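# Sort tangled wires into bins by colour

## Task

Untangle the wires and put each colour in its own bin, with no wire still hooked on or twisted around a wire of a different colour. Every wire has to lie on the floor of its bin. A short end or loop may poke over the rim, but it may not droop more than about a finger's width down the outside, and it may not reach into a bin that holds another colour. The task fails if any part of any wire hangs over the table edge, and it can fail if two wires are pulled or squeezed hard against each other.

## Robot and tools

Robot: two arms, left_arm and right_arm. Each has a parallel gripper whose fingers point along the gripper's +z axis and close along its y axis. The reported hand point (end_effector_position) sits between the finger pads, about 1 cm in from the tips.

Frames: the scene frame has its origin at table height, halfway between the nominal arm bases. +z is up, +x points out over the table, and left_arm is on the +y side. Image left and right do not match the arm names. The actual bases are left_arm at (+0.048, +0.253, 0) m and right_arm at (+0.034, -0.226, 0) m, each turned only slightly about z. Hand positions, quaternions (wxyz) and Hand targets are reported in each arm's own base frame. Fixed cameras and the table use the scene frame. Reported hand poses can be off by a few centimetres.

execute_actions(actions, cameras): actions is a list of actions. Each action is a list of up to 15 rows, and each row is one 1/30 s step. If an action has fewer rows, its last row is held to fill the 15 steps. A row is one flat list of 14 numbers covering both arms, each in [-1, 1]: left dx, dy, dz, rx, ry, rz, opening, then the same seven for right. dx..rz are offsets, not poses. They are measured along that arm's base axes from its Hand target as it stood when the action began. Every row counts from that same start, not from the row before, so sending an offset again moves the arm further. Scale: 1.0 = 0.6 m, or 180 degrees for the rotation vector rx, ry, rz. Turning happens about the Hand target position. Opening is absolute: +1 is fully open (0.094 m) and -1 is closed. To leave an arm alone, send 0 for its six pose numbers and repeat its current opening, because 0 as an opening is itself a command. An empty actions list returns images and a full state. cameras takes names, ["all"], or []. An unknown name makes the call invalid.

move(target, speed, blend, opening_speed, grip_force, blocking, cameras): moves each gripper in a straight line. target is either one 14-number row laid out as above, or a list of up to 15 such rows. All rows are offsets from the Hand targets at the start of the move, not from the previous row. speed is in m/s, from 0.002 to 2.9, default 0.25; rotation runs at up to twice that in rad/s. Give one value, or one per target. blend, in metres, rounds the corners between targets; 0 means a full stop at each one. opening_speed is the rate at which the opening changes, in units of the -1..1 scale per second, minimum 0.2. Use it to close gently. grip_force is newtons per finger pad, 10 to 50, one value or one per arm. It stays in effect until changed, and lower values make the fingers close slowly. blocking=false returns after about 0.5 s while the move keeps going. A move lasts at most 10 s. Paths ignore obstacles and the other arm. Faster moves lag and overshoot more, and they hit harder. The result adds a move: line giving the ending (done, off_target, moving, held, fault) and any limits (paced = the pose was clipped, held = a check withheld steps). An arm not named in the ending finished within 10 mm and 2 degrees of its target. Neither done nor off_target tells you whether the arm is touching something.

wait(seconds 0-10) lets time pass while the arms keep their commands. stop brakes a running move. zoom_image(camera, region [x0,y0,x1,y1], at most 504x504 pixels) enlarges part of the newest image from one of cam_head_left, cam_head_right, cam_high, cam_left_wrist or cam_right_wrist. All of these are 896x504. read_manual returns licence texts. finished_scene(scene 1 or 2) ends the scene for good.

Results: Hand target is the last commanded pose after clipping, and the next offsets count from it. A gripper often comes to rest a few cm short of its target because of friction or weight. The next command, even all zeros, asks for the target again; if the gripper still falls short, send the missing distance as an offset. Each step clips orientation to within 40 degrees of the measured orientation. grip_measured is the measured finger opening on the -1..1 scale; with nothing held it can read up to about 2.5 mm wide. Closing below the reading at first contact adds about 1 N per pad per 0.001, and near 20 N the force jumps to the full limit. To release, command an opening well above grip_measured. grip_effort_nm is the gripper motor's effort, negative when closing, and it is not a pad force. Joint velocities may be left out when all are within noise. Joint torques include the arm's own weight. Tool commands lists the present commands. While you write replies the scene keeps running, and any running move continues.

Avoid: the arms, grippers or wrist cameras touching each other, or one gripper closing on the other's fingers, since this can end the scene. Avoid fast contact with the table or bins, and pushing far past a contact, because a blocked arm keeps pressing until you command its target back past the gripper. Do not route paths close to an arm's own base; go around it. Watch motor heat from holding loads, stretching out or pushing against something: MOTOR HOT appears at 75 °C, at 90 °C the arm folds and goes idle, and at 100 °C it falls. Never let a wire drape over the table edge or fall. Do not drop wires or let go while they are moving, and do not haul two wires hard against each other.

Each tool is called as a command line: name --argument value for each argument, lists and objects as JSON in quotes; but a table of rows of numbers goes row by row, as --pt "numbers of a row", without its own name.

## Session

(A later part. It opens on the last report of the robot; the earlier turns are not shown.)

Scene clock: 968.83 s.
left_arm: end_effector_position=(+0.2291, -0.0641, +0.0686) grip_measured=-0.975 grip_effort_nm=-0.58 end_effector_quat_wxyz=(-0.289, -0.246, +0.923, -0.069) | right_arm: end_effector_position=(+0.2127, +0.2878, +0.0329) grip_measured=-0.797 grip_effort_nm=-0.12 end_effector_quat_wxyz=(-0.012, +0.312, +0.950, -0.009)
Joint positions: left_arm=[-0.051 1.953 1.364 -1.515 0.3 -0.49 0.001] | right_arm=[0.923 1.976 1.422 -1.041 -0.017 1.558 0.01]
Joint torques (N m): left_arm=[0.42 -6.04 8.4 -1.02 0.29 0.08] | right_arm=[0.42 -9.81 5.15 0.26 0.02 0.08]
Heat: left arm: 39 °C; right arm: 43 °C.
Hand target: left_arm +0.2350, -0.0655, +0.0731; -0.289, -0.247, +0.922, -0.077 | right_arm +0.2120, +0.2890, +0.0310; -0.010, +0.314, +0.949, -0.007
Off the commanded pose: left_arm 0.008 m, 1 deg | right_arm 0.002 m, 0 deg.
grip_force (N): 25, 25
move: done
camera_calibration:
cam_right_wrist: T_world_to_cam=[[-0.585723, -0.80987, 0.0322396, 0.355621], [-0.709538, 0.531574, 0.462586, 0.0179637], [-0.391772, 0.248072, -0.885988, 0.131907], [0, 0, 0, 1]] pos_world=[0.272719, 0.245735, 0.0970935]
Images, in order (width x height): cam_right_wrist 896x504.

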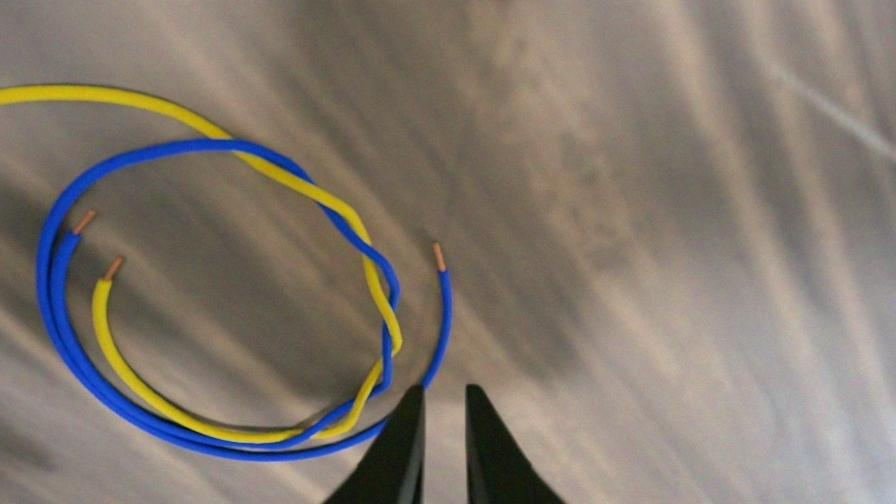

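move --pt "0 0 0 0 0 0 -0.98 0.0045 -0.0035 -0.032 0 0 0 -0.8" --speed 0.06 --cameras '["cam_right_wrist"]'

Scene clock: 989.57 s.
left_arm: end_effector_position=(+0.2291, -0.0641, +0.0686) grip_measured=-0.975 grip_effort_nm=-0.58 end_effector_quat_wxyz=(-0.289, -0.246, +0.923, -0.069) | right_arm: end_effector_position=(+0.2140, +0.2895, +0.0165) grip_measured=-0.797 grip_effort_nm=-0.12 end_effector_quat_wxyz=(-0.011, +0.312, +0.950, -0.004)
Joint positions: left_arm=[-0.051 1.953 1.364 -1.515 0.3 -0.49 0.001] | right_arm=[0.923 1.996 1.383 -0.972 -0.017 1.558 0.01]
Joint torques (N m): left_arm=[0.43 -6.04 8.42 -1.02 0.29 0.08] | right_arm=[-0.43 -9.44 4.66 0.29 0.02 -0.05]
Heat: left arm: 39 °C; right arm: 43 °C.
Hand target: left_arm +0.2350, -0.0655, +0.0731; -0.289, -0.247, +0.922, -0.077 | right_arm +0.2148, +0.2870, +0.0119; -0.010, +0.314, +0.949, -0.006
Off the commanded pose: left_arm 0.008 m, 1 deg | right_arm 0.005 m, 0 deg.
grip_force (N): 25, 25
move: done
camera_calibration:
cam_right_wrist: T_world_to_cam=[[-0.585886, -0.810076, 0.0227012, 0.358655], [-0.71221, 0.528066, 0.462497, 0.0271699], [-0.386646, 0.254803, -0.88633, 0.114416], [0, 0, 0, 1]] pos_world=[0.27372, 0.247037, 0.0807021]
Images, in order (width x height): cam_right_wrist 896x504.

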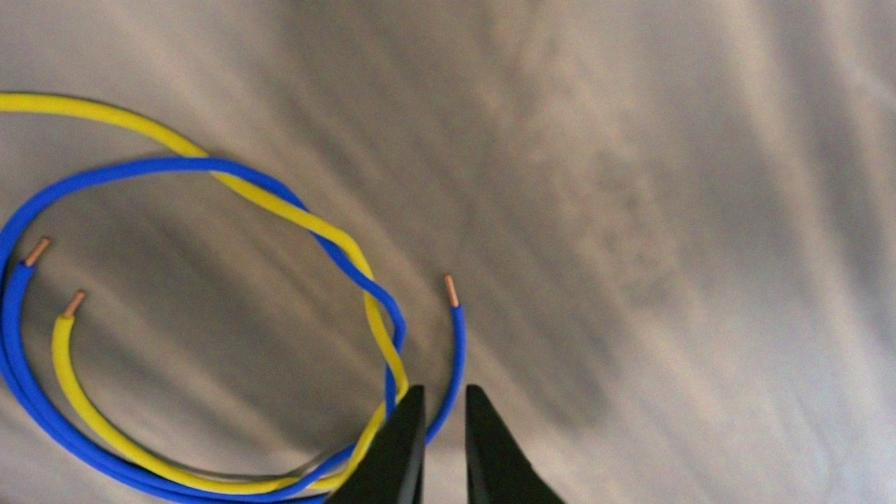

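move --pt "0 0 0 0 0 0 -0.98 0.0017 -0.005 -0.017 0 0 0 -0.8" --pt "0 0 0 0 0 0 -0.98 0.0017 -0.005 -0.017 0 0 0 -0.98" --speed 0.06 --cameras '["cam_right_wrist"]'

Scene clock: 996.63 s.
left_arm: end_effector_position=(+0.2291, -0.0641, +0.0686) grip_measured=-0.975 grip_effort_nm=-0.57 end_effector_quat_wxyz=(-0.289, -0.246, +0.923, -0.069) | right_arm: end_effector_position=(+0.2165, +0.2894, +0.0092) grip_measured=-0.964 grip_effort_nm=-0.46 end_effector_quat_wxyz=(-0.009, +0.313, +0.950, +0.002)
Joint positions: left_arm=[-0.051 1.953 1.364 -1.515 0.3 -0.49 0.001] | right_arm=[0.917 2.001 1.358 -0.929 -0.018 1.554 0.002]
Joint torques (N m): left_arm=[0.4 -6.04 8.4 -1.02 0.29 0.09] | right_arm=[-0.51 -9.03 4.19 0.29 0.03 -0.08]
Heat: left arm: 39 °C; right arm: 43 °C.
Hand target: left_arm +0.2350, -0.0655, +0.0731; -0.289, -0.247, +0.922, -0.077 | right_arm +0.2157, +0.2840, +0.0017; -0.010, +0.314, +0.949, -0.006
Off the commanded pose: left_arm 0.008 m, 1 deg | right_arm 0.009 m, 1 deg.
grip_force (N): 25, 25
move: done
camera_calibration:
cam_right_wrist: T_world_to_cam=[[-0.5879, -0.808876, 0.00963966, 0.360429], [-0.714328, 0.5247, 0.463061, 0.0337879], [-0.379617, 0.265348, -0.886274, 0.104296], [0, 0, 0, 1]] pos_world=[0.275624, 0.246139, 0.0733146]
Images, in order (width x height): cam_right_wrist 896x504.

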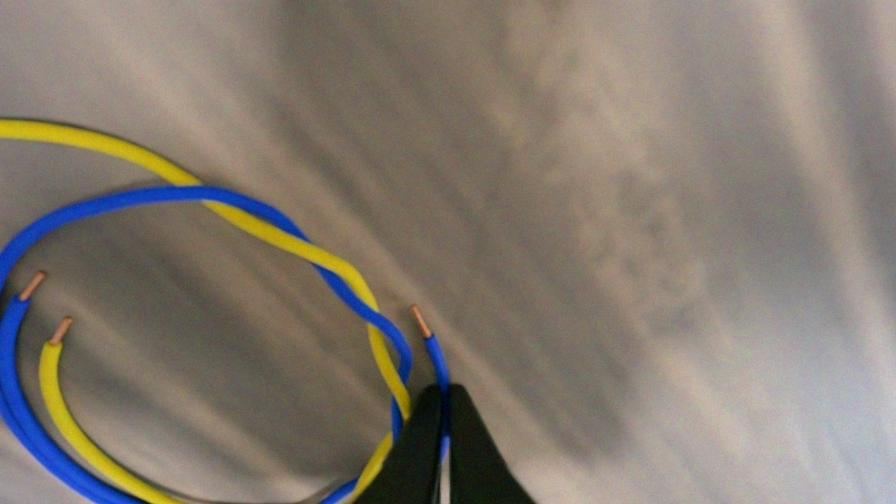

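move --pt "0 0.03 0.18 0 0 0 -0.98 0.03 -0.1 0.25 0 0 0 -0.98" --pt "0 0.08 0.22 0.097 -0.168 0 -0.98 0.06 -0.22 0.35 0 0 0.05 -0.98" --speed 0.12 --blend 0.01 --grip_force 25 --cameras '["all"]'

zoom_image --camera "cam_high" --region '[440, 150, 640, 350]'

Scene clock: 1010.27 s.
left_arm: end_effector_position=(+0.2325, -0.0188, +0.1900) grip_measured=-0.975 grip_effort_nm=-0.58 end_effector_quat_wxyz=(+0.004, -0.259, +0.966, -0.010) | right_arm: end_effector_position=(+0.2518, +0.1564, +0.1976) grip_measured=-0.966 grip_effort_nm=-0.56 end_effector_quat_wxyz=(+0.013, +0.240, +0.970, +0.026)
Joint positions: left_arm=[-0.073 1.437 1.438 -1.557 0.016 -0.598 0.001] | right_arm=[0.542 1.644 1.668 -1.54 -0.018 1.027 0.002]
Joint torques (N m): left_arm=[-0.64 -5.49 10.13 0.06 -0.12 -0.05] | right_arm=[-0.4 -9.17 7.87 0.13 0.14 -0.1]
Heat: left arm: 40 °C; right arm: 43 °C.
Hand target: left_arm +0.2350, -0.0174, +0.2051; +0.001, -0.259, +0.966, +0.000 | right_arm +0.2518, +0.1520, +0.2117; -0.010, +0.239, +0.971, -0.007
Off the commanded pose: left_arm 0.015 m, 1 deg | right_arm 0.015 m, 5 deg.
joint sent to its limit (left arm) — joint 4 (wrist pitch), lower limit. The joint targets are off in orientation, not in position.
joint sent to its limit (right arm) — joint 4 (wrist pitch), lower limit. The joint targets are off in orientation, not in position.
grip_force (N): 25, 25
move: off_target (left_arm, right_arm)
camera_calibration:
cam_left_wrist: T_world_to_cam=[[0.504187, -0.862906, 0.0344884, -0.14069], [-0.797072, -0.449608, 0.403149, 0.13875], [-0.332373, -0.230752, -0.914484, 0.341229], [0, 0, 0, 1]] pos_world=[0.294943, 0.0197202, 0.260964]
cam_right_wrist: T_world_to_cam=[[-0.457719, -0.887824, -0.0475676, 0.262634], [-0.809969, 0.394322, 0.434121, 0.0917374], [-0.366666, 0.237233, -0.899598, 0.323775], [0, 0, 0, 1]] pos_world=[0.313234, 0.120189, 0.263936]

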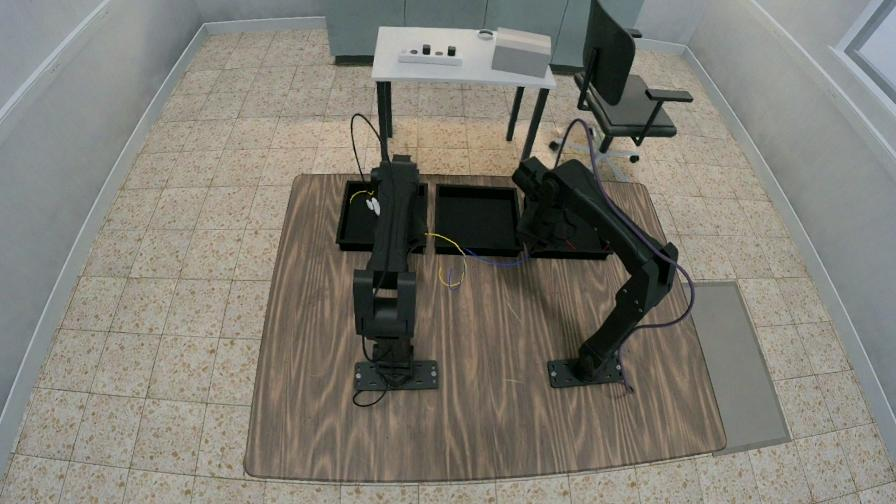

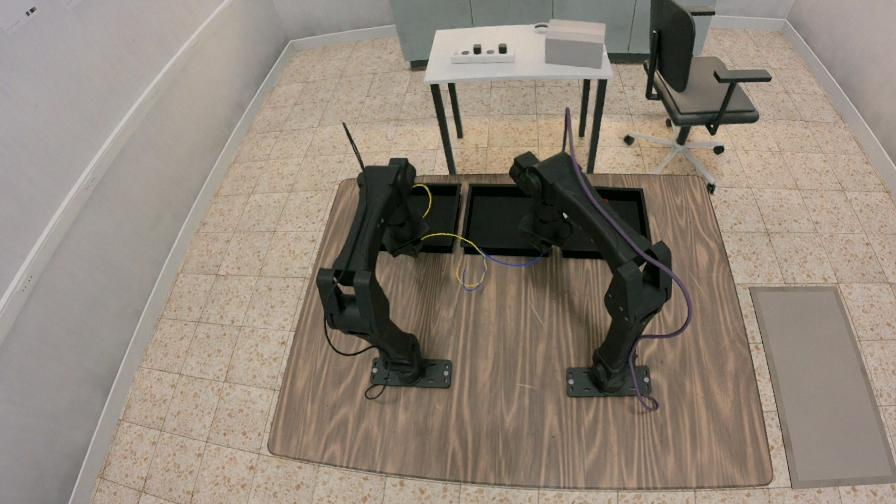

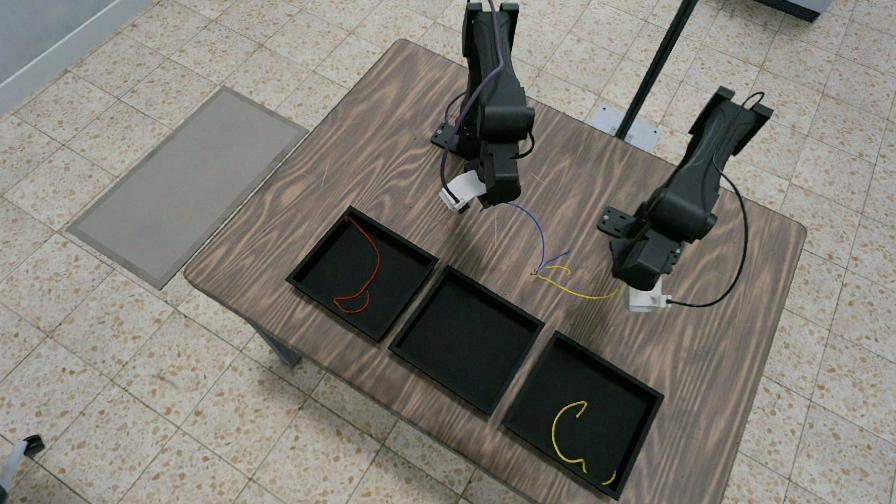

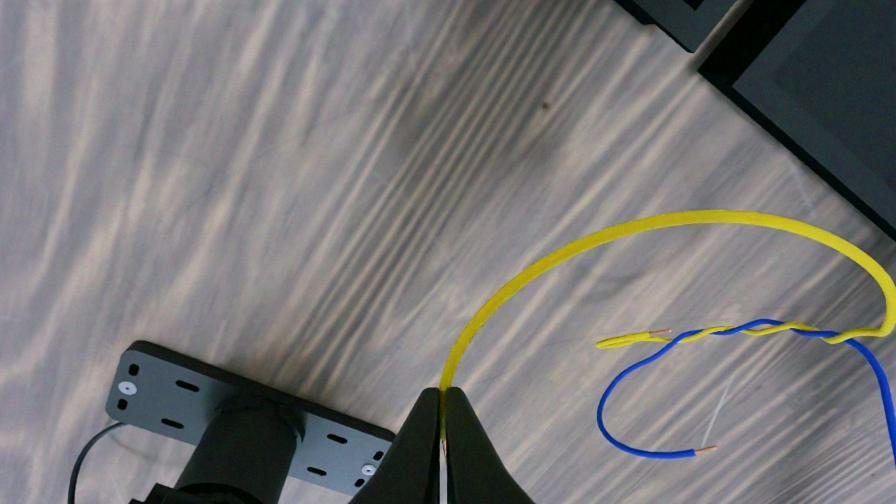

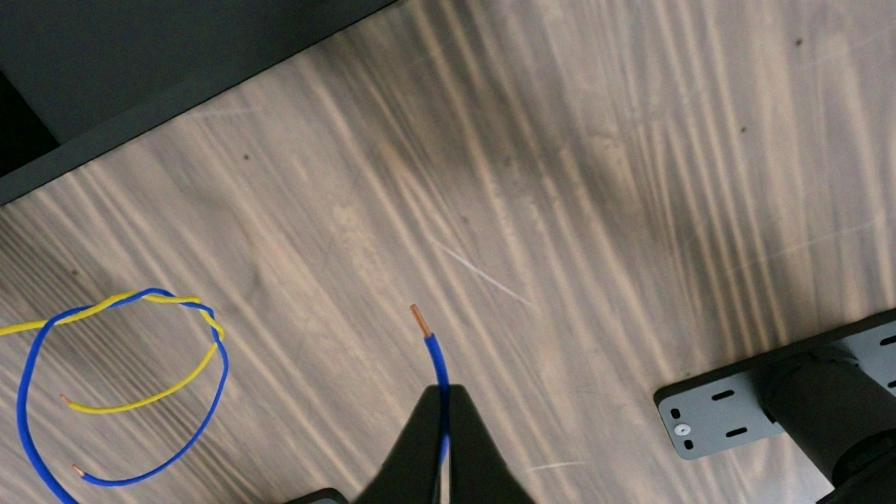

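Scaled by 2.520 from the camera's 896x504 image, which has a finer 1280x720 frame.

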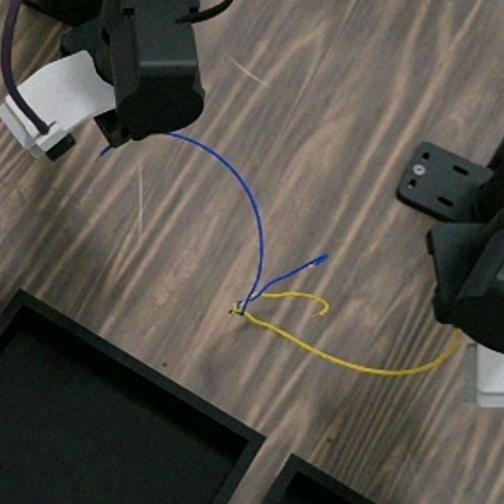

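move --target '[0,0.09,0,0,0,0,-0.98,0,-0.09,0,0,0,0.1,-0.98]' --speed 0.12 --grip_force 12 --cameras '["cam_high"]'

zoom_image --camera "cam_high" --region '[440, 150, 640, 350]'

Scene clock: 1021.73 s.
left_arm: end_effector_position=(+0.2325, +0.0319, +0.1920) grip_measured=-0.972 grip_effort_nm=-0.34 end_effector_quat_wxyz=(+0.010, -0.259, +0.966, -0.008) | right_arm: end_effector_position=(+0.2585, +0.1050, +0.2076) grip_measured=-0.966 grip_effort_nm=-0.33 end_effector_quat_wxyz=(+0.038, +0.085, +0.995, +0.023)
Joint positions: left_arm=[0.143 1.437 1.446 -1.558 0.014 -0.38 0.001] | right_arm=[0.377 1.556 1.616 -1.542 -0.008 0.548 0.002]
Joint torques (N m): left_arm=[0.5 -4.78 10.14 0.07 -0.12 0.07] | right_arm=[-0.43 -8.25 4.72 0.21 0.16 -0.11]
Heat: left arm: 40 °C; right arm: 42 °C.
Hand target: left_arm +0.2350, +0.0365, +0.2051; +0.001, -0.259, +0.966, +0.000 | right_arm +0.2518, +0.0980, +0.2117; -0.009, +0.084, +0.996, -0.009
Off the commanded pose: left_arm 0.014 m, 1 deg | right_arm 0.011 m, 6 deg.
joint sent to its limit (left arm) — joint 4 (wrist pitch), lower limit. The joint targets are off in orientation, not in position.
joint sent to its limit (right arm) — joint 4 (wrist pitch), lower limit. The joint targets are off in orientation, not in position.
grip_force (N): 12, 12
move: off_target (left_arm, right_arm)
Images, in order (width x height): cam_high 896x504.

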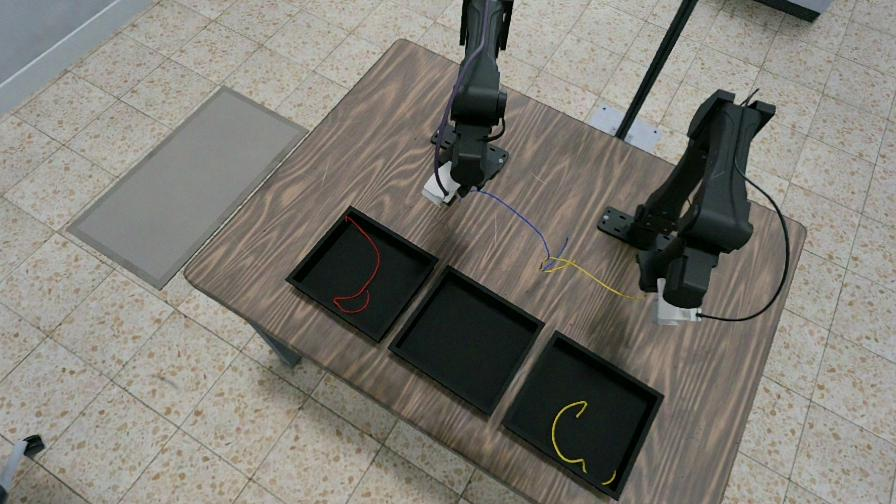

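Scaled by 2.520 from the camera's 896x504 image, which has a finer 1280x720 frame.

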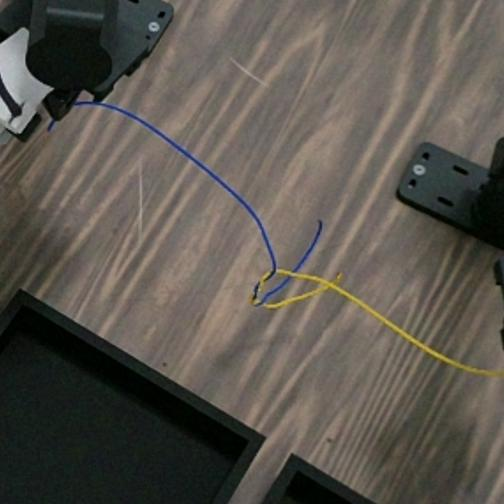

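move --pt "0 0 0 0 0 0 -0.98 0 0.08 0 0 0 0 -0.98" --pt "0 0 0 0 0 0 -0.98 0 -0.03 0 0 0 0 -0.98" --pt "0 0 0 0 0 0 -0.98 0 0.08 0 0 0 0 -0.98" --pt "0 0 0 0 0 0 -0.98 0 -0.035 0 0 0 0 -0.98" --pt "0 0 0 0 0 0 -0.98 0 0.08 0 0 0 0 -0.98" --pt "0 0 0 0 0 0 -0.98 0 -0.045 0 0 0 0 -0.98" --speed 0.16 --blend 0.003 --cameras '["cam_high"]'

zoom_image --camera "cam_high" --region '[440, 150, 640, 350]'

Scene clock: 1038.37 s.
left_arm: end_effector_position=(+0.2324, +0.0321, +0.1920) grip_measured=-0.972 grip_effort_nm=-0.34 end_effector_quat_wxyz=(+0.010, -0.258, +0.966, -0.008) | right_arm: end_effector_position=(+0.2571, +0.0749, +0.2089) grip_measured=-0.966 grip_effort_nm=-0.33 end_effector_quat_wxyz=(+0.041, +0.087, +0.995, +0.016)
Joint positions: left_arm=[0.143 1.437 1.446 -1.558 0.013 -0.38 0.001] | right_arm=[0.279 1.517 1.584 -1.551 -0.001 0.453 0.002]
Joint torques (N m): left_arm=[0.5 -4.79 10.14 0.07 -0.1 0.07] | right_arm=[-0.13 -7.38 4.74 0.29 0.12 -0.1]
Heat: left arm: 42 °C; right arm: 42 °C.
Hand target: left_arm +0.2350, +0.0365, +0.2051; +0.001, -0.259, +0.966, +0.000 | right_arm +0.2518, +0.0710, +0.2117; -0.009, +0.084, +0.996, -0.009
Off the commanded pose: left_arm 0.014 m, 1 deg | right_arm 0.007 m, 6 deg.
joint sent to its limit (left arm) — joint 4 (wrist pitch), lower limit. The joint targets are off in orientation, not in position.
joint sent to its limit (right arm) — joint 4 (wrist pitch), lower limit. The joint targets are off in orientation, not in position.
grip_force (N): 12, 12
move: off_target (left_arm, right_arm)
Images, in order (width x height): cam_high 896x504.

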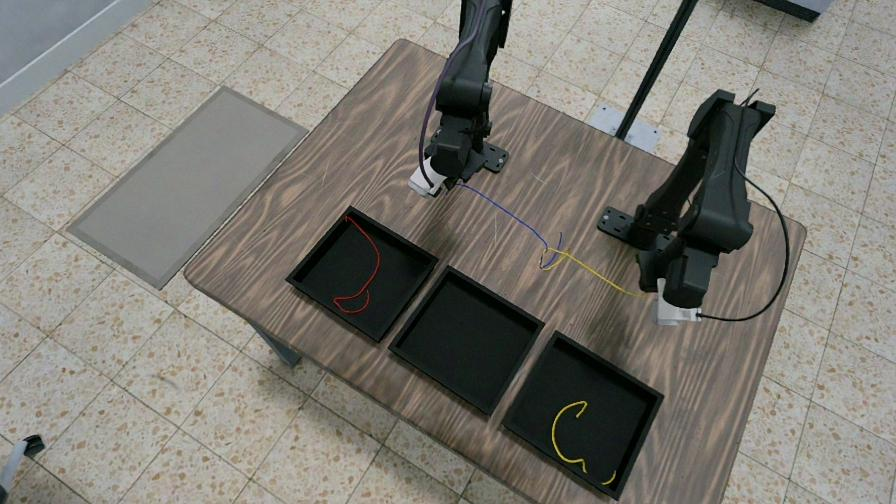

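Scaled by 2.520 from the camera's 896x504 image, which has a finer 1280x720 frame.

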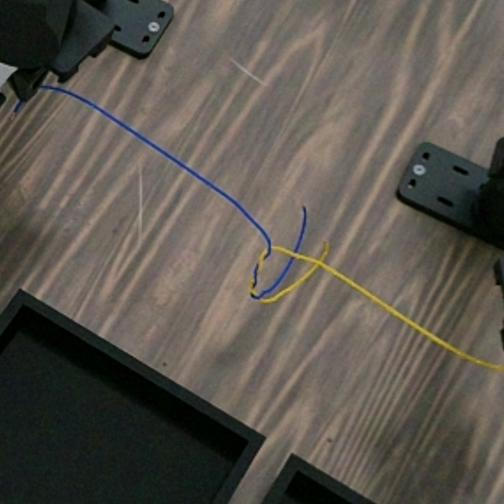

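Progress. Continue.

move --pt "0 0 0 0 0 0 -0.98 0 0.1 0 0 0 0 -0.98" --pt "0 0 0 0 0 0 -0.98 0 -0.03 0 0 0 0 -0.98" --pt "0 0 0 0 0 0 -0.98 0 0.1 0 0 0 0 -0.98" --pt "0 0 0 0 0 0 -0.98 0 -0.035 0 0 0 0 -0.98" --pt "0 0 0 0 0 0 -0.98 0 0.1 0 0 0 0 -0.98" --pt "0 0 0 0 0 0 -0.98 0 -0.04 0 0 0 0 -0.98" --speed 0.17 --blend 0.003 --cameras '["cam_high"]'

zoom_image --camera "cam_high" --region '[440, 150, 640, 350]'

Scene clock: 1052.60 s.
left_arm: end_effector_position=(+0.2320, +0.0320, +0.1920) grip_measured=-0.971 grip_effort_nm=-0.34 end_effector_quat_wxyz=(+0.009, -0.258, +0.966, -0.008) | right_arm: end_effector_position=(+0.2568, +0.0516, +0.2089) grip_measured=-0.966 grip_effort_nm=-0.33 end_effector_quat_wxyz=(+0.042, +0.086, +0.995, +0.013)
Joint positions: left_arm=[0.143 1.437 1.446 -1.56 0.013 -0.379 0.001] | right_arm=[0.193 1.495 1.564 -1.552 -0.003 0.365 0.002]
Joint torques (N m): left_arm=[0.51 -4.79 10.14 0.08 -0.09 0.06] | right_arm=[-0.34 -7.17 4.74 0.32 0.16 -0.12]
Heat: left arm: 43 °C; right arm: 42 °C.
Hand target: left_arm +0.2350, +0.0365, +0.2051; +0.001, -0.259, +0.966, +0.000 | right_arm +0.2517, +0.0470, +0.2117; -0.009, +0.084, +0.996, -0.009
Off the commanded pose: left_arm 0.014 m, 1 deg | right_arm 0.007 m, 6 deg.
joint sent to its limit (left arm) — joint 4 (wrist pitch), lower limit. The joint targets are off in orientation, not in position.
joint sent to its limit (right arm) — joint 4 (wrist pitch), lower limit. The joint targets are off in orientation, not in position.
grip_force (N): 12, 12
move: off_target (left_arm, right_arm)
Images, in order (width x height): cam_high 896x504.

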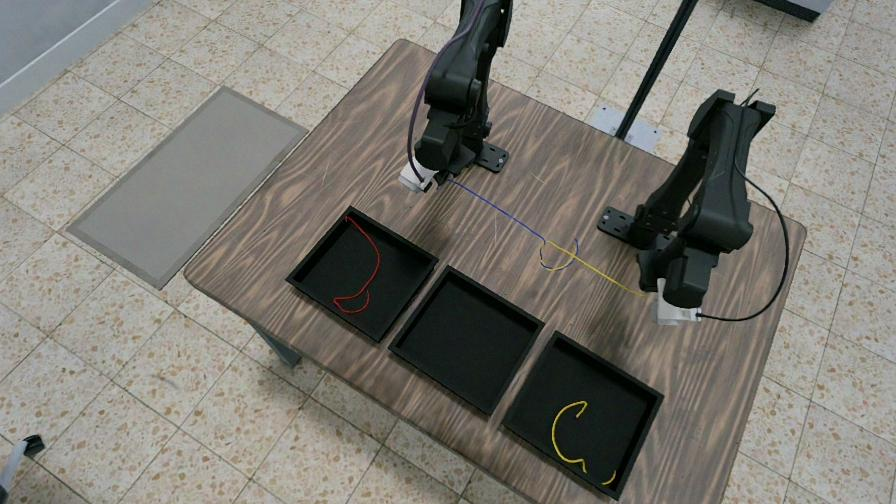

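Scaled by 2.520 from the camera's 896x504 image, which has a finer 1280x720 frame.

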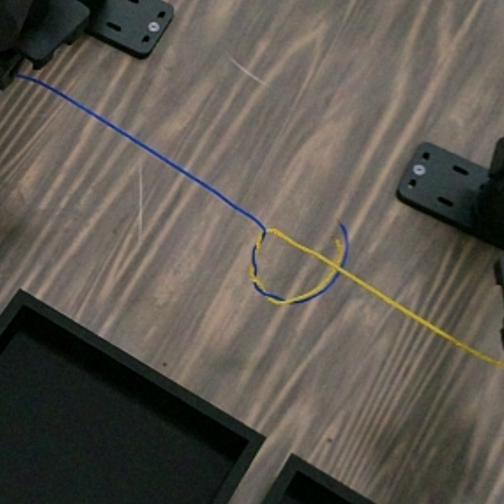

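move --pt "0 0 0 0 0 0 -0.98 0 0.12 0 0 0 0 -0.98" --pt "0 0 0 0 0 0 -0.98 0 -0.015 0 0 0 0 -0.98" --pt "0 0 0 0 0 0 -0.98 0 0.12 0 0 0 0 -0.98" --pt "0 0 0 0 0 0 -0.98 0 -0.02 0 0 0 0 -0.98" --pt "0 0 0 0 0 0 -0.98 0 0.12 0 0 0 0 -0.98" --pt "0 0 0 0 0 0 -0.98 0 -0.02 0 0 0 0 -0.98" --speed 0.17 --blend 0.003 --cameras '["cam_high"]'

zoom_image --camera "cam_high" --region '[440, 150, 640, 350]'

Scene clock: 1063.27 s.
left_arm: end_effector_position=(+0.2314, +0.0312, +0.1920) grip_measured=-0.971 grip_effort_nm=-0.34 end_effector_quat_wxyz=(+0.008, -0.258, +0.966, -0.010) | right_arm: end_effector_position=(+0.2567, +0.0399, +0.2090) grip_measured=-0.966 grip_effort_nm=-0.32 end_effector_quat_wxyz=(+0.042, +0.086, +0.995, +0.012)
Joint positions: left_arm=[0.143 1.437 1.446 -1.562 0.017 -0.378 0.001] | right_arm=[0.147 1.487 1.557 -1.553 -0.005 0.319 0.002]
Joint torques (N m): left_arm=[0.53 -4.81 10.13 0.11 -0.12 0.05] | right_arm=[-0.4 -7.09 4.74 0.32 0.19 -0.12]
Heat: left arm: 43 °C; right arm: 41 °C.
Hand target: left_arm +0.2350, +0.0365, +0.2051; +0.001, -0.259, +0.966, +0.000 | right_arm +0.2518, +0.0349, +0.2117; -0.008, +0.084, +0.996, -0.009
Off the commanded pose: left_arm 0.015 m, 1 deg | right_arm 0.007 m, 6 deg.
joint sent to its limit (left arm) — joint 4 (wrist pitch), lower limit. The joint targets are off in orientation, not in position.
joint sent to its limit (right arm) — joint 4 (wrist pitch), lower limit. The joint targets are off in orientation, not in position.
grip_force (N): 12, 12
move: off_target (left_arm, right_arm)
Images, in order (width x height): cam_high 896x504.

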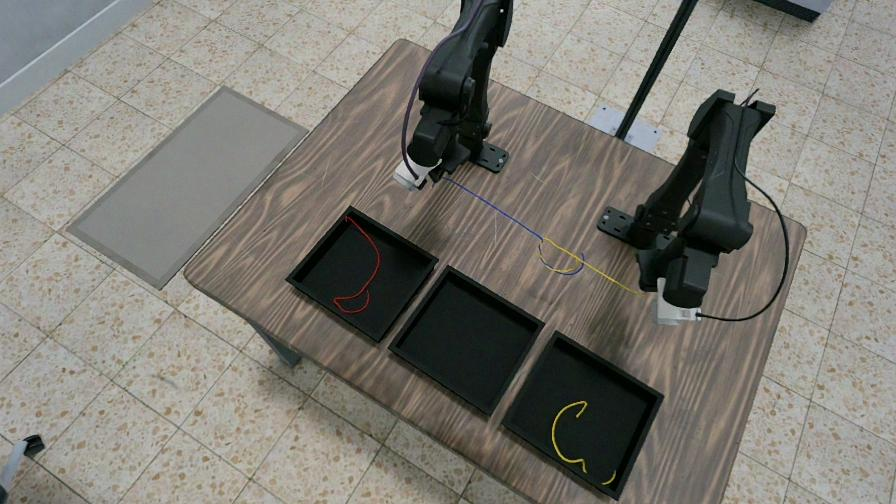

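Scaled by 2.520 from the camera's 896x504 image, which has a finer 1280x720 frame.

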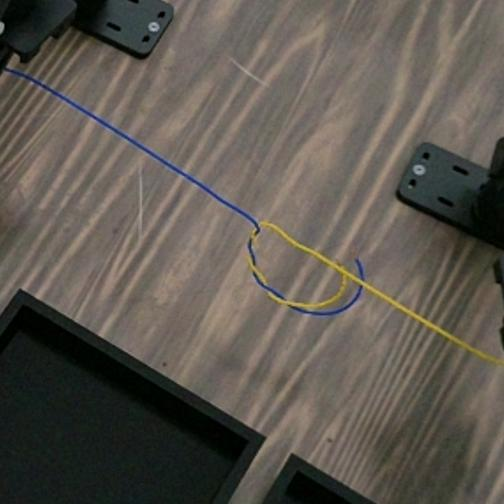

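move --pt "0 0 0 0 0 0 -0.98 0 0.12 0 0 0 0 -0.98" --pt "0 0 0 0 0 0 -0.98 0 -0.015 0 0 0 0 -0.98" --pt "0 0 0 0 0 0 -0.98 0 0.12 0 0 0 0 -0.98" --pt "0 0 0 0 0 0 -0.98 0 -0.02 0 0 0 0 -0.98" --pt "0 0 0 0 0 0 -0.98 0 0.12 0 0 0 0 -0.98" --pt "0 0 0 0 0 0 -0.98 0 -0.025 0 0 0 0 -0.98" --speed 0.18 --blend 0.003

move --pt "0 0 0 0 0 0 -0.98 0 0.12 0 0 0 0 -0.98" --pt "0 0 0 0 0 0 -0.98 0 -0.01 0 0 0 0 -0.98" --pt "0 0 0 0 0 0 -0.98 0 0.12 0 0 0 0 -0.98" --pt "0 0 0 0 0 0 -0.98 0 -0.015 0 0 0 0 -0.98" --pt "0 0 0 0 0 0 -0.98 0 0.12 0 0 0 0 -0.98" --pt "0 0 0 0 0 0 -0.98 0 -0.02 0 0 0 0 -0.98" --speed 0.18 --blend 0.003 --cameras '["cam_high","cam_left_wrist","cam_right_wrist"]'

zoom_image --camera "cam_high" --region '[440, 150, 640, 350]'

Scene clock: 1081.60 s.
left_arm: end_effector_position=(+0.2312, +0.0308, +0.1920) grip_measured=-0.971 grip_effort_nm=-0.34 end_effector_quat_wxyz=(+0.007, -0.257, +0.966, -0.011) | right_arm: end_effector_position=(+0.2568, +0.0253, +0.2091) grip_measured=-0.966 grip_effort_nm=-0.33 end_effector_quat_wxyz=(+0.043, +0.086, +0.995, +0.011)
Joint positions: left_arm=[0.143 1.437 1.446 -1.563 0.02 -0.378 0.001] | right_arm=[0.09 1.48 1.551 -1.553 -0.007 0.262 0.002]
Joint torques (N m): left_arm=[0.49 -4.83 10.13 0.12 -0.15 0.04] | right_arm=[-0.43 -7.01 4.75 0.33 0.22 -0.12]
Heat: left arm: 44 °C; right arm: 40 °C.
Hand target: left_arm +0.2350, +0.0365, +0.2051; +0.001, -0.259, +0.966, +0.000 | right_arm +0.2518, +0.0199, +0.2116; -0.009, +0.084, +0.996, -0.009
Off the commanded pose: left_arm 0.015 m, 1 deg | right_arm 0.008 m, 6 deg.
joint sent to its limit (left arm) — joint 4 (wrist pitch), lower limit. The joint targets are off in orientation, not in position.
joint sent to its limit (right arm) — joint 4 (wrist pitch), lower limit. The joint targets are off in orientation, not in position.
grip_force (N): 12, 12
move: off_target (left_arm, right_arm)

Scene clock: 1085.33 s.
left_arm: end_effector_position=(+0.2310, +0.0311, +0.1920) grip_measured=-0.971 grip_effort_nm=-0.34 end_effector_quat_wxyz=(+0.007, -0.257, +0.966, -0.010) | right_arm: end_effector_position=(+0.2574, +0.0132, +0.2097) grip_measured=-0.966 grip_effort_nm=-0.33 end_effector_quat_wxyz=(+0.045, +0.086, +0.995, +0.009)
Joint positions: left_arm=[0.143 1.437 1.446 -1.564 0.018 -0.377 0.001] | right_arm=[0.043 1.477 1.551 -1.553 -0.006 0.215 0.002]
Joint torques (N m): left_arm=[0.49 -4.79 10.11 0.13 -0.13 0.04] | right_arm=[-0.42 -6.97 4.55 0.33 0.23 -0.12]
Heat: left arm: 44 °C; right arm: 40 °C.
Hand target: left_arm +0.2350, +0.0365, +0.2051; +0.001, -0.259, +0.966, +0.000 | right_arm +0.2518, +0.0080, +0.2117; -0.008, +0.084, +0.996, -0.009
Off the commanded pose: left_arm 0.015 m, 1 deg | right_arm 0.008 m, 6 deg.
joint sent to its limit (left arm) — joint 4 (wrist pitch), lower limit. The joint targets are off in orientation, not in position.
joint sent to its limit (right arm) — joint 4 (wrist pitch), lower limit. The joint targets are off in orientation, not in position.
grip_force (N): 12, 12
move: off_target (left_arm, right_arm)
camera_calibration:
cam_left_wrist: T_world_to_cam=[[0.500044, -0.865266, 0.0356462, -0.0961833], [-0.801209, -0.446619, 0.39824, 0.16104], [-0.328663, -0.227698, -0.916588, 0.35357], [0, 0, 0, 1]] pos_world=[0.293328, 0.0692063, 0.263374]
cam_right_wrist: T_world_to_cam=[[-0.161493, -0.986745, -0.0159643, 0.0570195], [-0.918994, 0.144469, 0.36685, 0.193024], [-0.359681, 0.0739147, -0.930143, 0.377504], [0, 0, 0, 1]] pos_world=[0.322377, 0.000474634, 0.281233]
Images, in order (width x height): cam_high 896x504, cam_left_wrist 896x504, cam_right_wrist 896x504.

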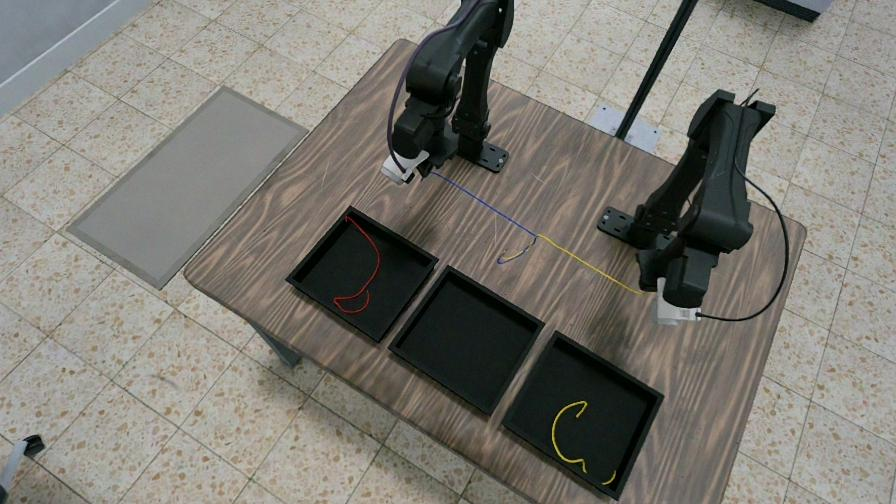

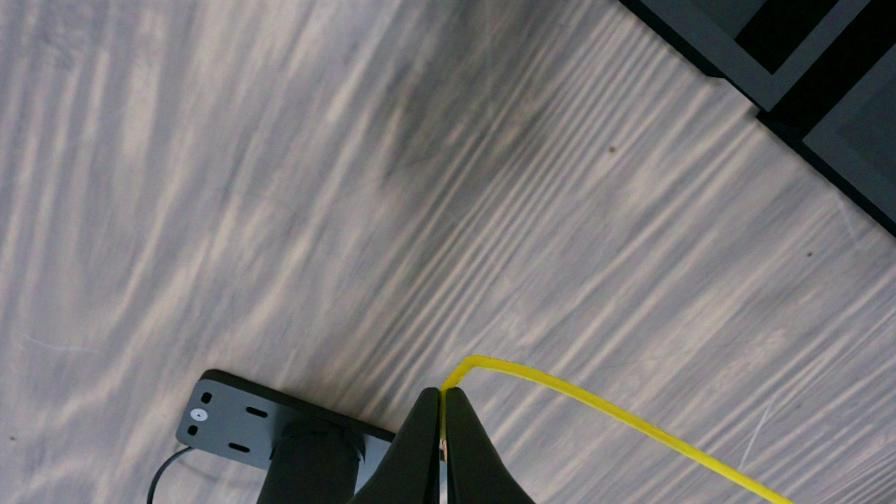

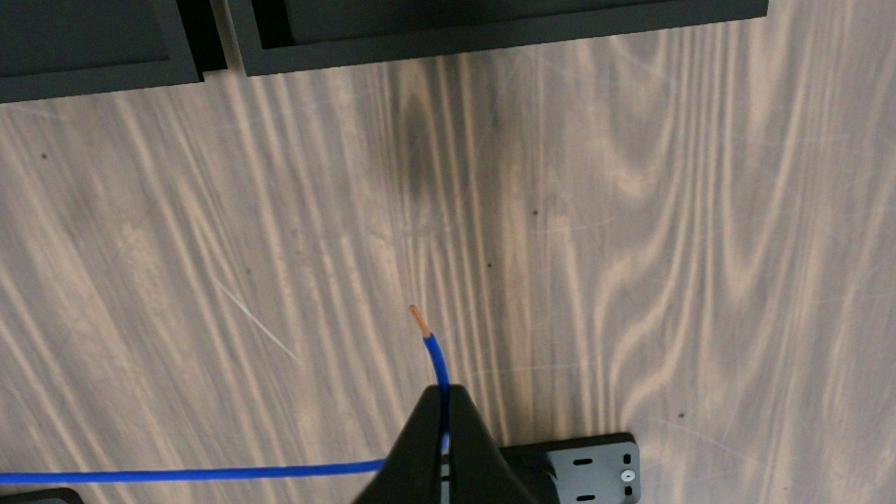

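Scaled by 2.520 from the camera's 896x504 image, which has a finer 1280x720 frame.

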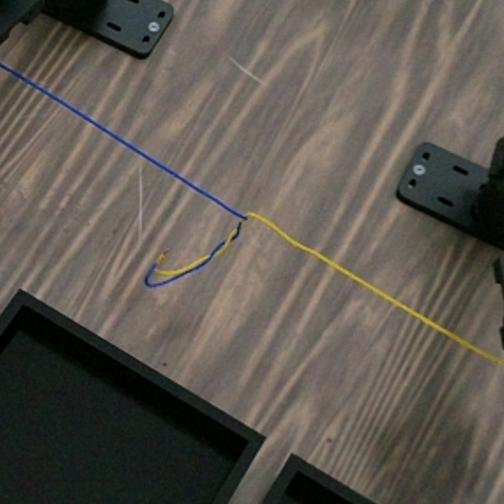

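move --pt "0 0 0 0 0 0 -0.98 0 0.12 0 0 0 0 -0.98" --pt "0 0 0 0 0 0 -0.98 0 0 0 0 0 0 -0.98" --pt "0 0 0 0 0 0 -0.98 0 0.12 0 0 0 0 -0.98" --pt "0 0 0 0 0 0 -0.98 0 -0.01 0 0 0 0 -0.98" --pt "0 0 0 0 0 0 -0.98 0 0.12 0 0 0 0 -0.98" --pt "0 0 0 0 0 0 -0.98 0 -0.015 0 0 0 0 -0.98" --speed 0.18 --blend 0.003 --cameras '["cam_high"]'

zoom_image --camera "cam_high" --region '[440, 150, 640, 350]'

Scene clock: 1096.67 s.
left_arm: end_effector_position=(+0.2311, +0.0308, +0.1920) grip_measured=-0.971 grip_effort_nm=-0.34 end_effector_quat_wxyz=(+0.007, -0.257, +0.966, -0.010) | right_arm: end_effector_position=(+0.2579, +0.0041, +0.2093) grip_measured=-0.966 grip_effort_nm=-0.33 end_effector_quat_wxyz=(+0.044, +0.085, +0.995, +0.007)
Joint positions: left_arm=[0.143 1.437 1.446 -1.564 0.019 -0.377 0.001] | right_arm=[0.008 1.479 1.551 -1.553 -0.006 0.179 0.002]
Joint torques (N m): left_arm=[0.53 -4.79 10.13 0.12 -0.15 0.04] | right_arm=[-0.44 -7.13 4.52 0.32 0.23 -0.11]
Heat: left arm: 44 °C; right arm: 41 °C.
Hand target: left_arm +0.2350, +0.0365, +0.2051; +0.001, -0.259, +0.966, +0.000 | right_arm +0.2518, -0.0010, +0.2116; -0.009, +0.084, +0.996, -0.009
Off the commanded pose: left_arm 0.015 m, 1 deg | right_arm 0.008 m, 6 deg.
joint sent to its limit (left arm) — joint 4 (wrist pitch), lower limit. The joint targets are off in orientation, not in position.
joint sent to its limit (right arm) — joint 4 (wrist pitch), lower limit. The joint targets are off in orientation, not in position.
grip_force (N): 12, 12
move: off_target (left_arm, right_arm)
Images, in order (width x height): cam_high 896x504.

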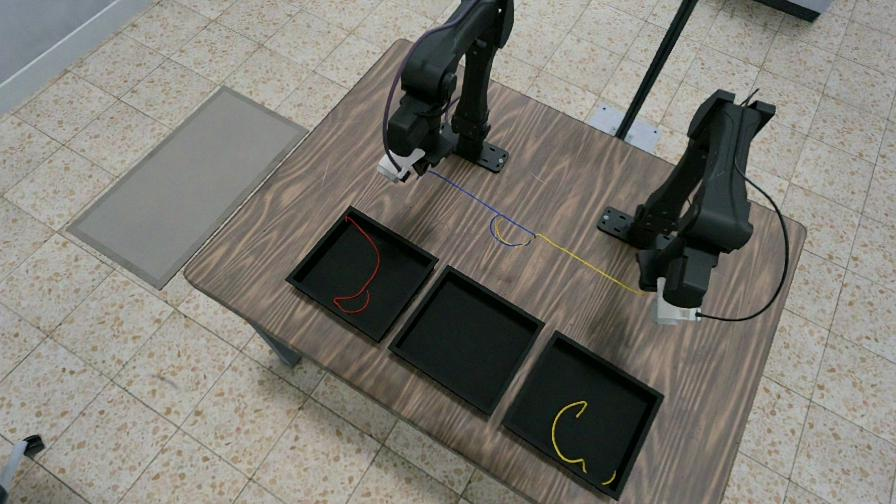

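Scaled by 2.520 from the camera's 896x504 image, which has a finer 1280x720 frame.

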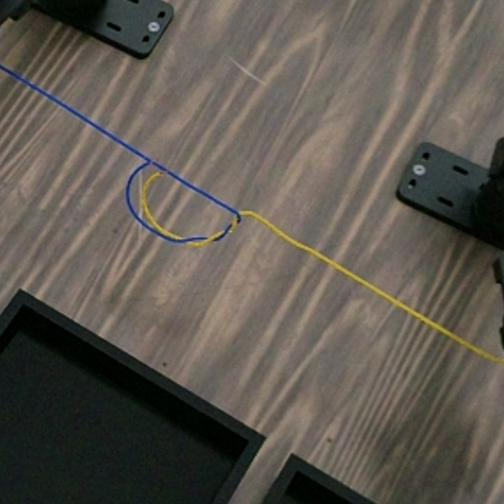

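Slowly unwinding. Keep going.

move --pt "0 0 0 0 0 0 -0.98 0 0.12 0 0 0 0 -0.98" --pt "0 0 0 0 0 0 -0.98 0 0 0 0 0 0 -0.98" --pt "0 0 0 0 0 0 -0.98 0 0.12 0 0 0 0 -0.98" --pt "0 0 0 0 0 0 -0.98 0 -0.01 0 0 0 0 -0.98" --pt "0 0 0 0 0 0 -0.98 0 0.12 0 0 0 0 -0.98" --pt "0 0 0 0 0 0 -0.98 0 -0.015 0 0 0 0 -0.98" --speed 0.18 --blend 0.003

move --pt "0 0 0 0 0 0 -0.98 0 0.12 0 0 0 0 -0.98" --pt "0 0 0 0 0 0 -0.98 0 0 0 0 0 0 -0.98" --pt "0 0 0 0 0 0 -0.98 0 0.12 0 0 0 0 -0.98" --pt "0 0 0 0 0 0 -0.98 0 -0.01 0 0 0 0 -0.98" --pt "0 0 0 0 0 0 -0.98 0 0.12 0 0 0 0 -0.98" --pt "0 0 0 0 0 0 -0.98 0 -0.015 0 0 0 0 -0.98" --speed 0.18 --blend 0.003 --cameras '["cam_high"]'

zoom_image --camera "cam_high" --region '[440, 150, 640, 350]'

Scene clock: 1117.37 s.
left_arm: end_effector_position=(+0.2309, +0.0310, +0.1920) grip_measured=-0.971 grip_effort_nm=-0.34 end_effector_quat_wxyz=(+0.007, -0.257, +0.966, -0.010) | right_arm: end_effector_position=(+0.2581, -0.0054, +0.2088) grip_measured=-0.966 grip_effort_nm=-0.32 end_effector_quat_wxyz=(+0.043, +0.085, +0.995, +0.005)
Joint positions: left_arm=[0.143 1.437 1.446 -1.564 0.018 -0.377 0.001] | right_arm=[-0.028 1.481 1.551 -1.553 -0.004 0.144 0.002]
Joint torques (N m): left_arm=[0.5 -4.81 10.11 0.13 -0.14 0.04] | right_arm=[-0.44 -7.32 4.57 0.32 0.22 -0.11]
Heat: left arm: 44 °C; right arm: 41 °C.
Hand target: left_arm +0.2349, +0.0365, +0.2051; +0.000, -0.259, +0.966, +0.000 | right_arm +0.2518, -0.0101, +0.2117; -0.009, +0.084, +0.996, -0.009
Off the commanded pose: left_arm 0.015 m, 1 deg | right_arm 0.008 m, 6 deg.
joint sent to its limit (left arm) — joint 4 (wrist pitch), lower limit. The joint targets are off in orientation, not in position.
joint sent to its limit (right arm) — joint 4 (wrist pitch), lower limit. The joint targets are off in orientation, not in position.
grip_force (N): 12, 12
move: off_target (left_arm, right_arm)

Scene clock: 1120.97 s.
left_arm: end_effector_position=(+0.2310, +0.0308, +0.1920) grip_measured=-0.971 grip_effort_nm=-0.34 end_effector_quat_wxyz=(+0.007, -0.257, +0.966, -0.011) | right_arm: end_effector_position=(+0.2577, -0.0146, +0.2088) grip_measured=-0.966 grip_effort_nm=-0.32 end_effector_quat_wxyz=(+0.043, +0.085, +0.995, +0.003)
Joint positions: left_arm=[0.143 1.437 1.446 -1.564 0.02 -0.377 0.001] | right_arm=[-0.063 1.481 1.551 -1.553 -0.003 0.109 0.002]
Joint torques (N m): left_arm=[0.51 -4.82 10.13 0.13 -0.15 0.04] | right_arm=[-0.46 -7.15 4.72 0.32 0.22 -0.11]
Heat: left arm: 44 °C; right arm: 41 °C.
Hand target: left_arm +0.2349, +0.0365, +0.2051; +0.000, -0.259, +0.966, +0.000 | right_arm +0.2518, -0.0190, +0.2117; -0.009, +0.084, +0.996, -0.009
Off the commanded pose: left_arm 0.015 m, 1 deg | right_arm 0.008 m, 6 deg.
joint sent to its limit (left arm) — joint 4 (wrist pitch), lower limit. The joint targets are off in orientation, not in position.
joint sent to its limit (right arm) — joint 4 (wrist pitch), lower limit. The joint targets are off in orientation, not in position.
grip_force (N): 12, 12
move: off_target (left_arm, right_arm)
Images, in order (width x height): cam_high 896x504.

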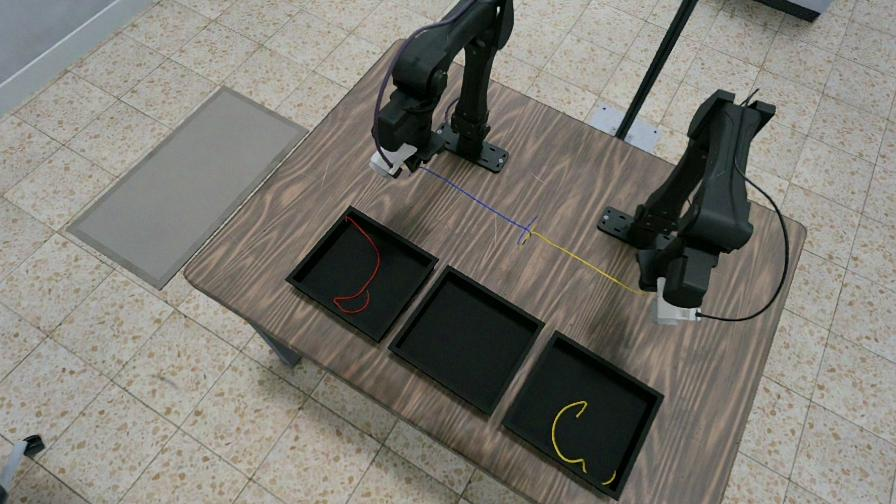

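Scaled by 2.520 from the camera's 896x504 image, which has a finer 1280x720 frame.

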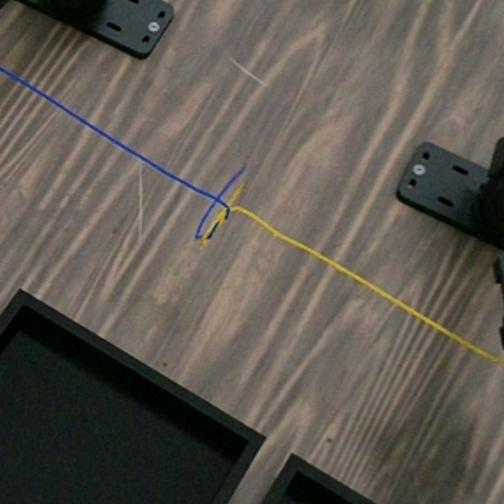

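move --pt "0 0 0 0 0 0 -0.98 0 0.12 0 0 0 0 -0.98" --pt "0 0 0 0 0 0 -0.98 0 0 0 0 0 0 -0.98" --pt "0 0 0 0 0 0 -0.98 0 0.12 0 0 0 0 -0.98" --pt "0 0 0 0 0 0 -0.98 0 -0.01 0 0 0 0 -0.98" --pt "0 0 0 0 0 0 -0.98 0 0.12 0 0 0 0 -0.98" --pt "0 0 0 0 0 0 -0.98 0 -0.02 0 0 0 0 -0.98" --speed 0.18 --blend 0.003

move --pt "0 0 0 0 0 0 -0.98 0 0.12 0 0 0 0 -0.98" --pt "0 0 0 0 0 0 -0.98 0 0 0 0 0 0 -0.98" --pt "0 0 0 0 0 0 -0.98 0 0.12 0 0 0 0 -0.98" --pt "0 0 0 0 0 0 -0.98 0 -0.01 0 0 0 0 -0.98" --pt "0 0 0 0 0 0 -0.98 0 0.12 0 0 0 0 -0.98" --pt "0 0 0 0 0 0 -0.98 0 -0.02 0 0 0 0 -0.98" --speed 0.18 --blend 0.003 --cameras '["cam_high"]'

zoom_image --camera "cam_high" --region '[440, 150, 640, 350]'

Scene clock: 1145.77 s.
left_arm: end_effector_position=(+0.2310, +0.0309, +0.1920) grip_measured=-0.971 grip_effort_nm=-0.34 end_effector_quat_wxyz=(+0.007, -0.257, +0.966, -0.010) | right_arm: end_effector_position=(+0.2568, -0.0265, +0.2088) grip_measured=-0.966 grip_effort_nm=-0.33 end_effector_quat_wxyz=(+0.043, +0.085, +0.995, +0.001)
Joint positions: left_arm=[0.143 1.437 1.446 -1.564 0.019 -0.377 0.001] | right_arm=[-0.109 1.481 1.551 -1.553 -0.003 0.062 0.002]
Joint torques (N m): left_arm=[0.51 -4.81 10.13 0.13 -0.14 0.04] | right_arm=[-0.47 -6.72 5.07 0.32 0.22 -0.11]
Motor temperatures (°C): left_arm=[31 35 44 31 33 32 31] | right_arm=[32 39 37 32 32 33 32]
Heat: left arm: 44 °C; right arm: 39 °C.
Hand target: left_arm +0.2350, +0.0365, +0.2051; +0.001, -0.259, +0.966, +0.000 | right_arm +0.2518, -0.0310, +0.2117; -0.009, +0.084, +0.996, -0.009
Off the commanded pose: left_arm 0.015 m, 1 deg | right_arm 0.007 m, 6 deg.
joint sent to its limit (left arm) — joint 4 (wrist pitch), lower limit. The joint targets are off in orientation, not in position.
joint sent to its limit (right arm) — joint 4 (wrist pitch), lower limit. The joint targets are off in orientation, not in position.
grip_force (N): 12, 12
move: off_target (left_arm, right_arm)

Scene clock: 1149.40 s.
left_arm: end_effector_position=(+0.2310, +0.0305, +0.1920) grip_measured=-0.971 grip_effort_nm=-0.34 end_effector_quat_wxyz=(+0.007, -0.257, +0.966, -0.011) | right_arm: end_effector_position=(+0.2553, -0.0381, +0.2088) grip_measured=-0.966 grip_effort_nm=-0.32 end_effector_quat_wxyz=(+0.043, +0.085, +0.995, -0.001)
Joint positions: left_arm=[0.143 1.437 1.446 -1.564 0.021 -0.377 0.001] | right_arm=[-0.155 1.481 1.551 -1.553 -0.005 0.016 0.002]
Joint torques (N m): left_arm=[0.49 -4.81 10.13 0.13 -0.16 0.04] | right_arm=[-0.47 -6.08 5.59 0.32 0.25 -0.13]
Heat: left arm: 44 °C; right arm: 39 °C.
Hand target: left_arm +0.2349, +0.0365, +0.2051; +0.001, -0.259, +0.966, +0.000 | right_arm +0.2518, -0.0431, +0.2117; -0.009, +0.084, +0.996, -0.009
Off the commanded pose: left_arm 0.015 m, 1 deg | right_arm 0.007 m, 6 deg.
joint sent to its limit (left arm) — joint 4 (wrist pitch), lower limit. The joint targets are off in orientation, not in position.
joint sent to its limit (right arm) — joint 4 (wrist pitch), lower limit. The joint targets are off in orientation, not in position.
grip_force (N): 12, 12
move: off_target (left_arm, right_arm)
Images, in order (width x height): cam_high 896x504.

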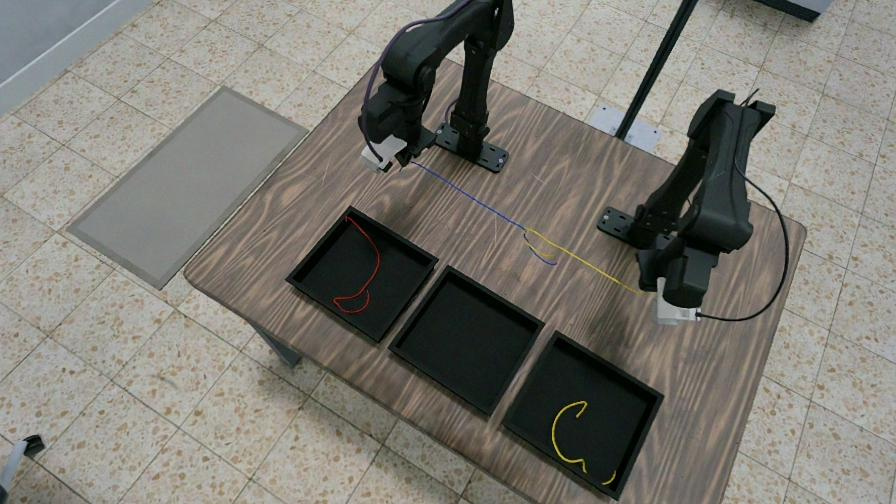

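Scaled by 2.520 from the camera's 896x504 image, which has a finer 1280x720 frame.

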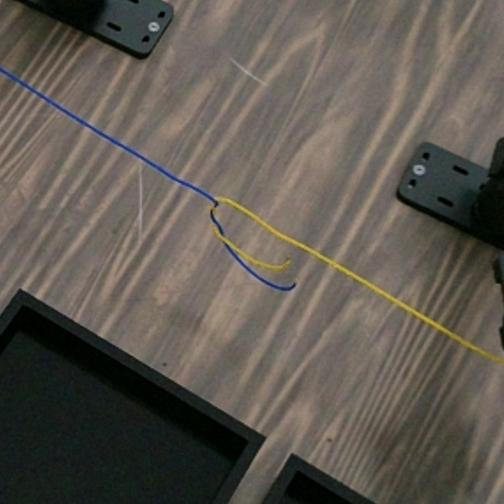

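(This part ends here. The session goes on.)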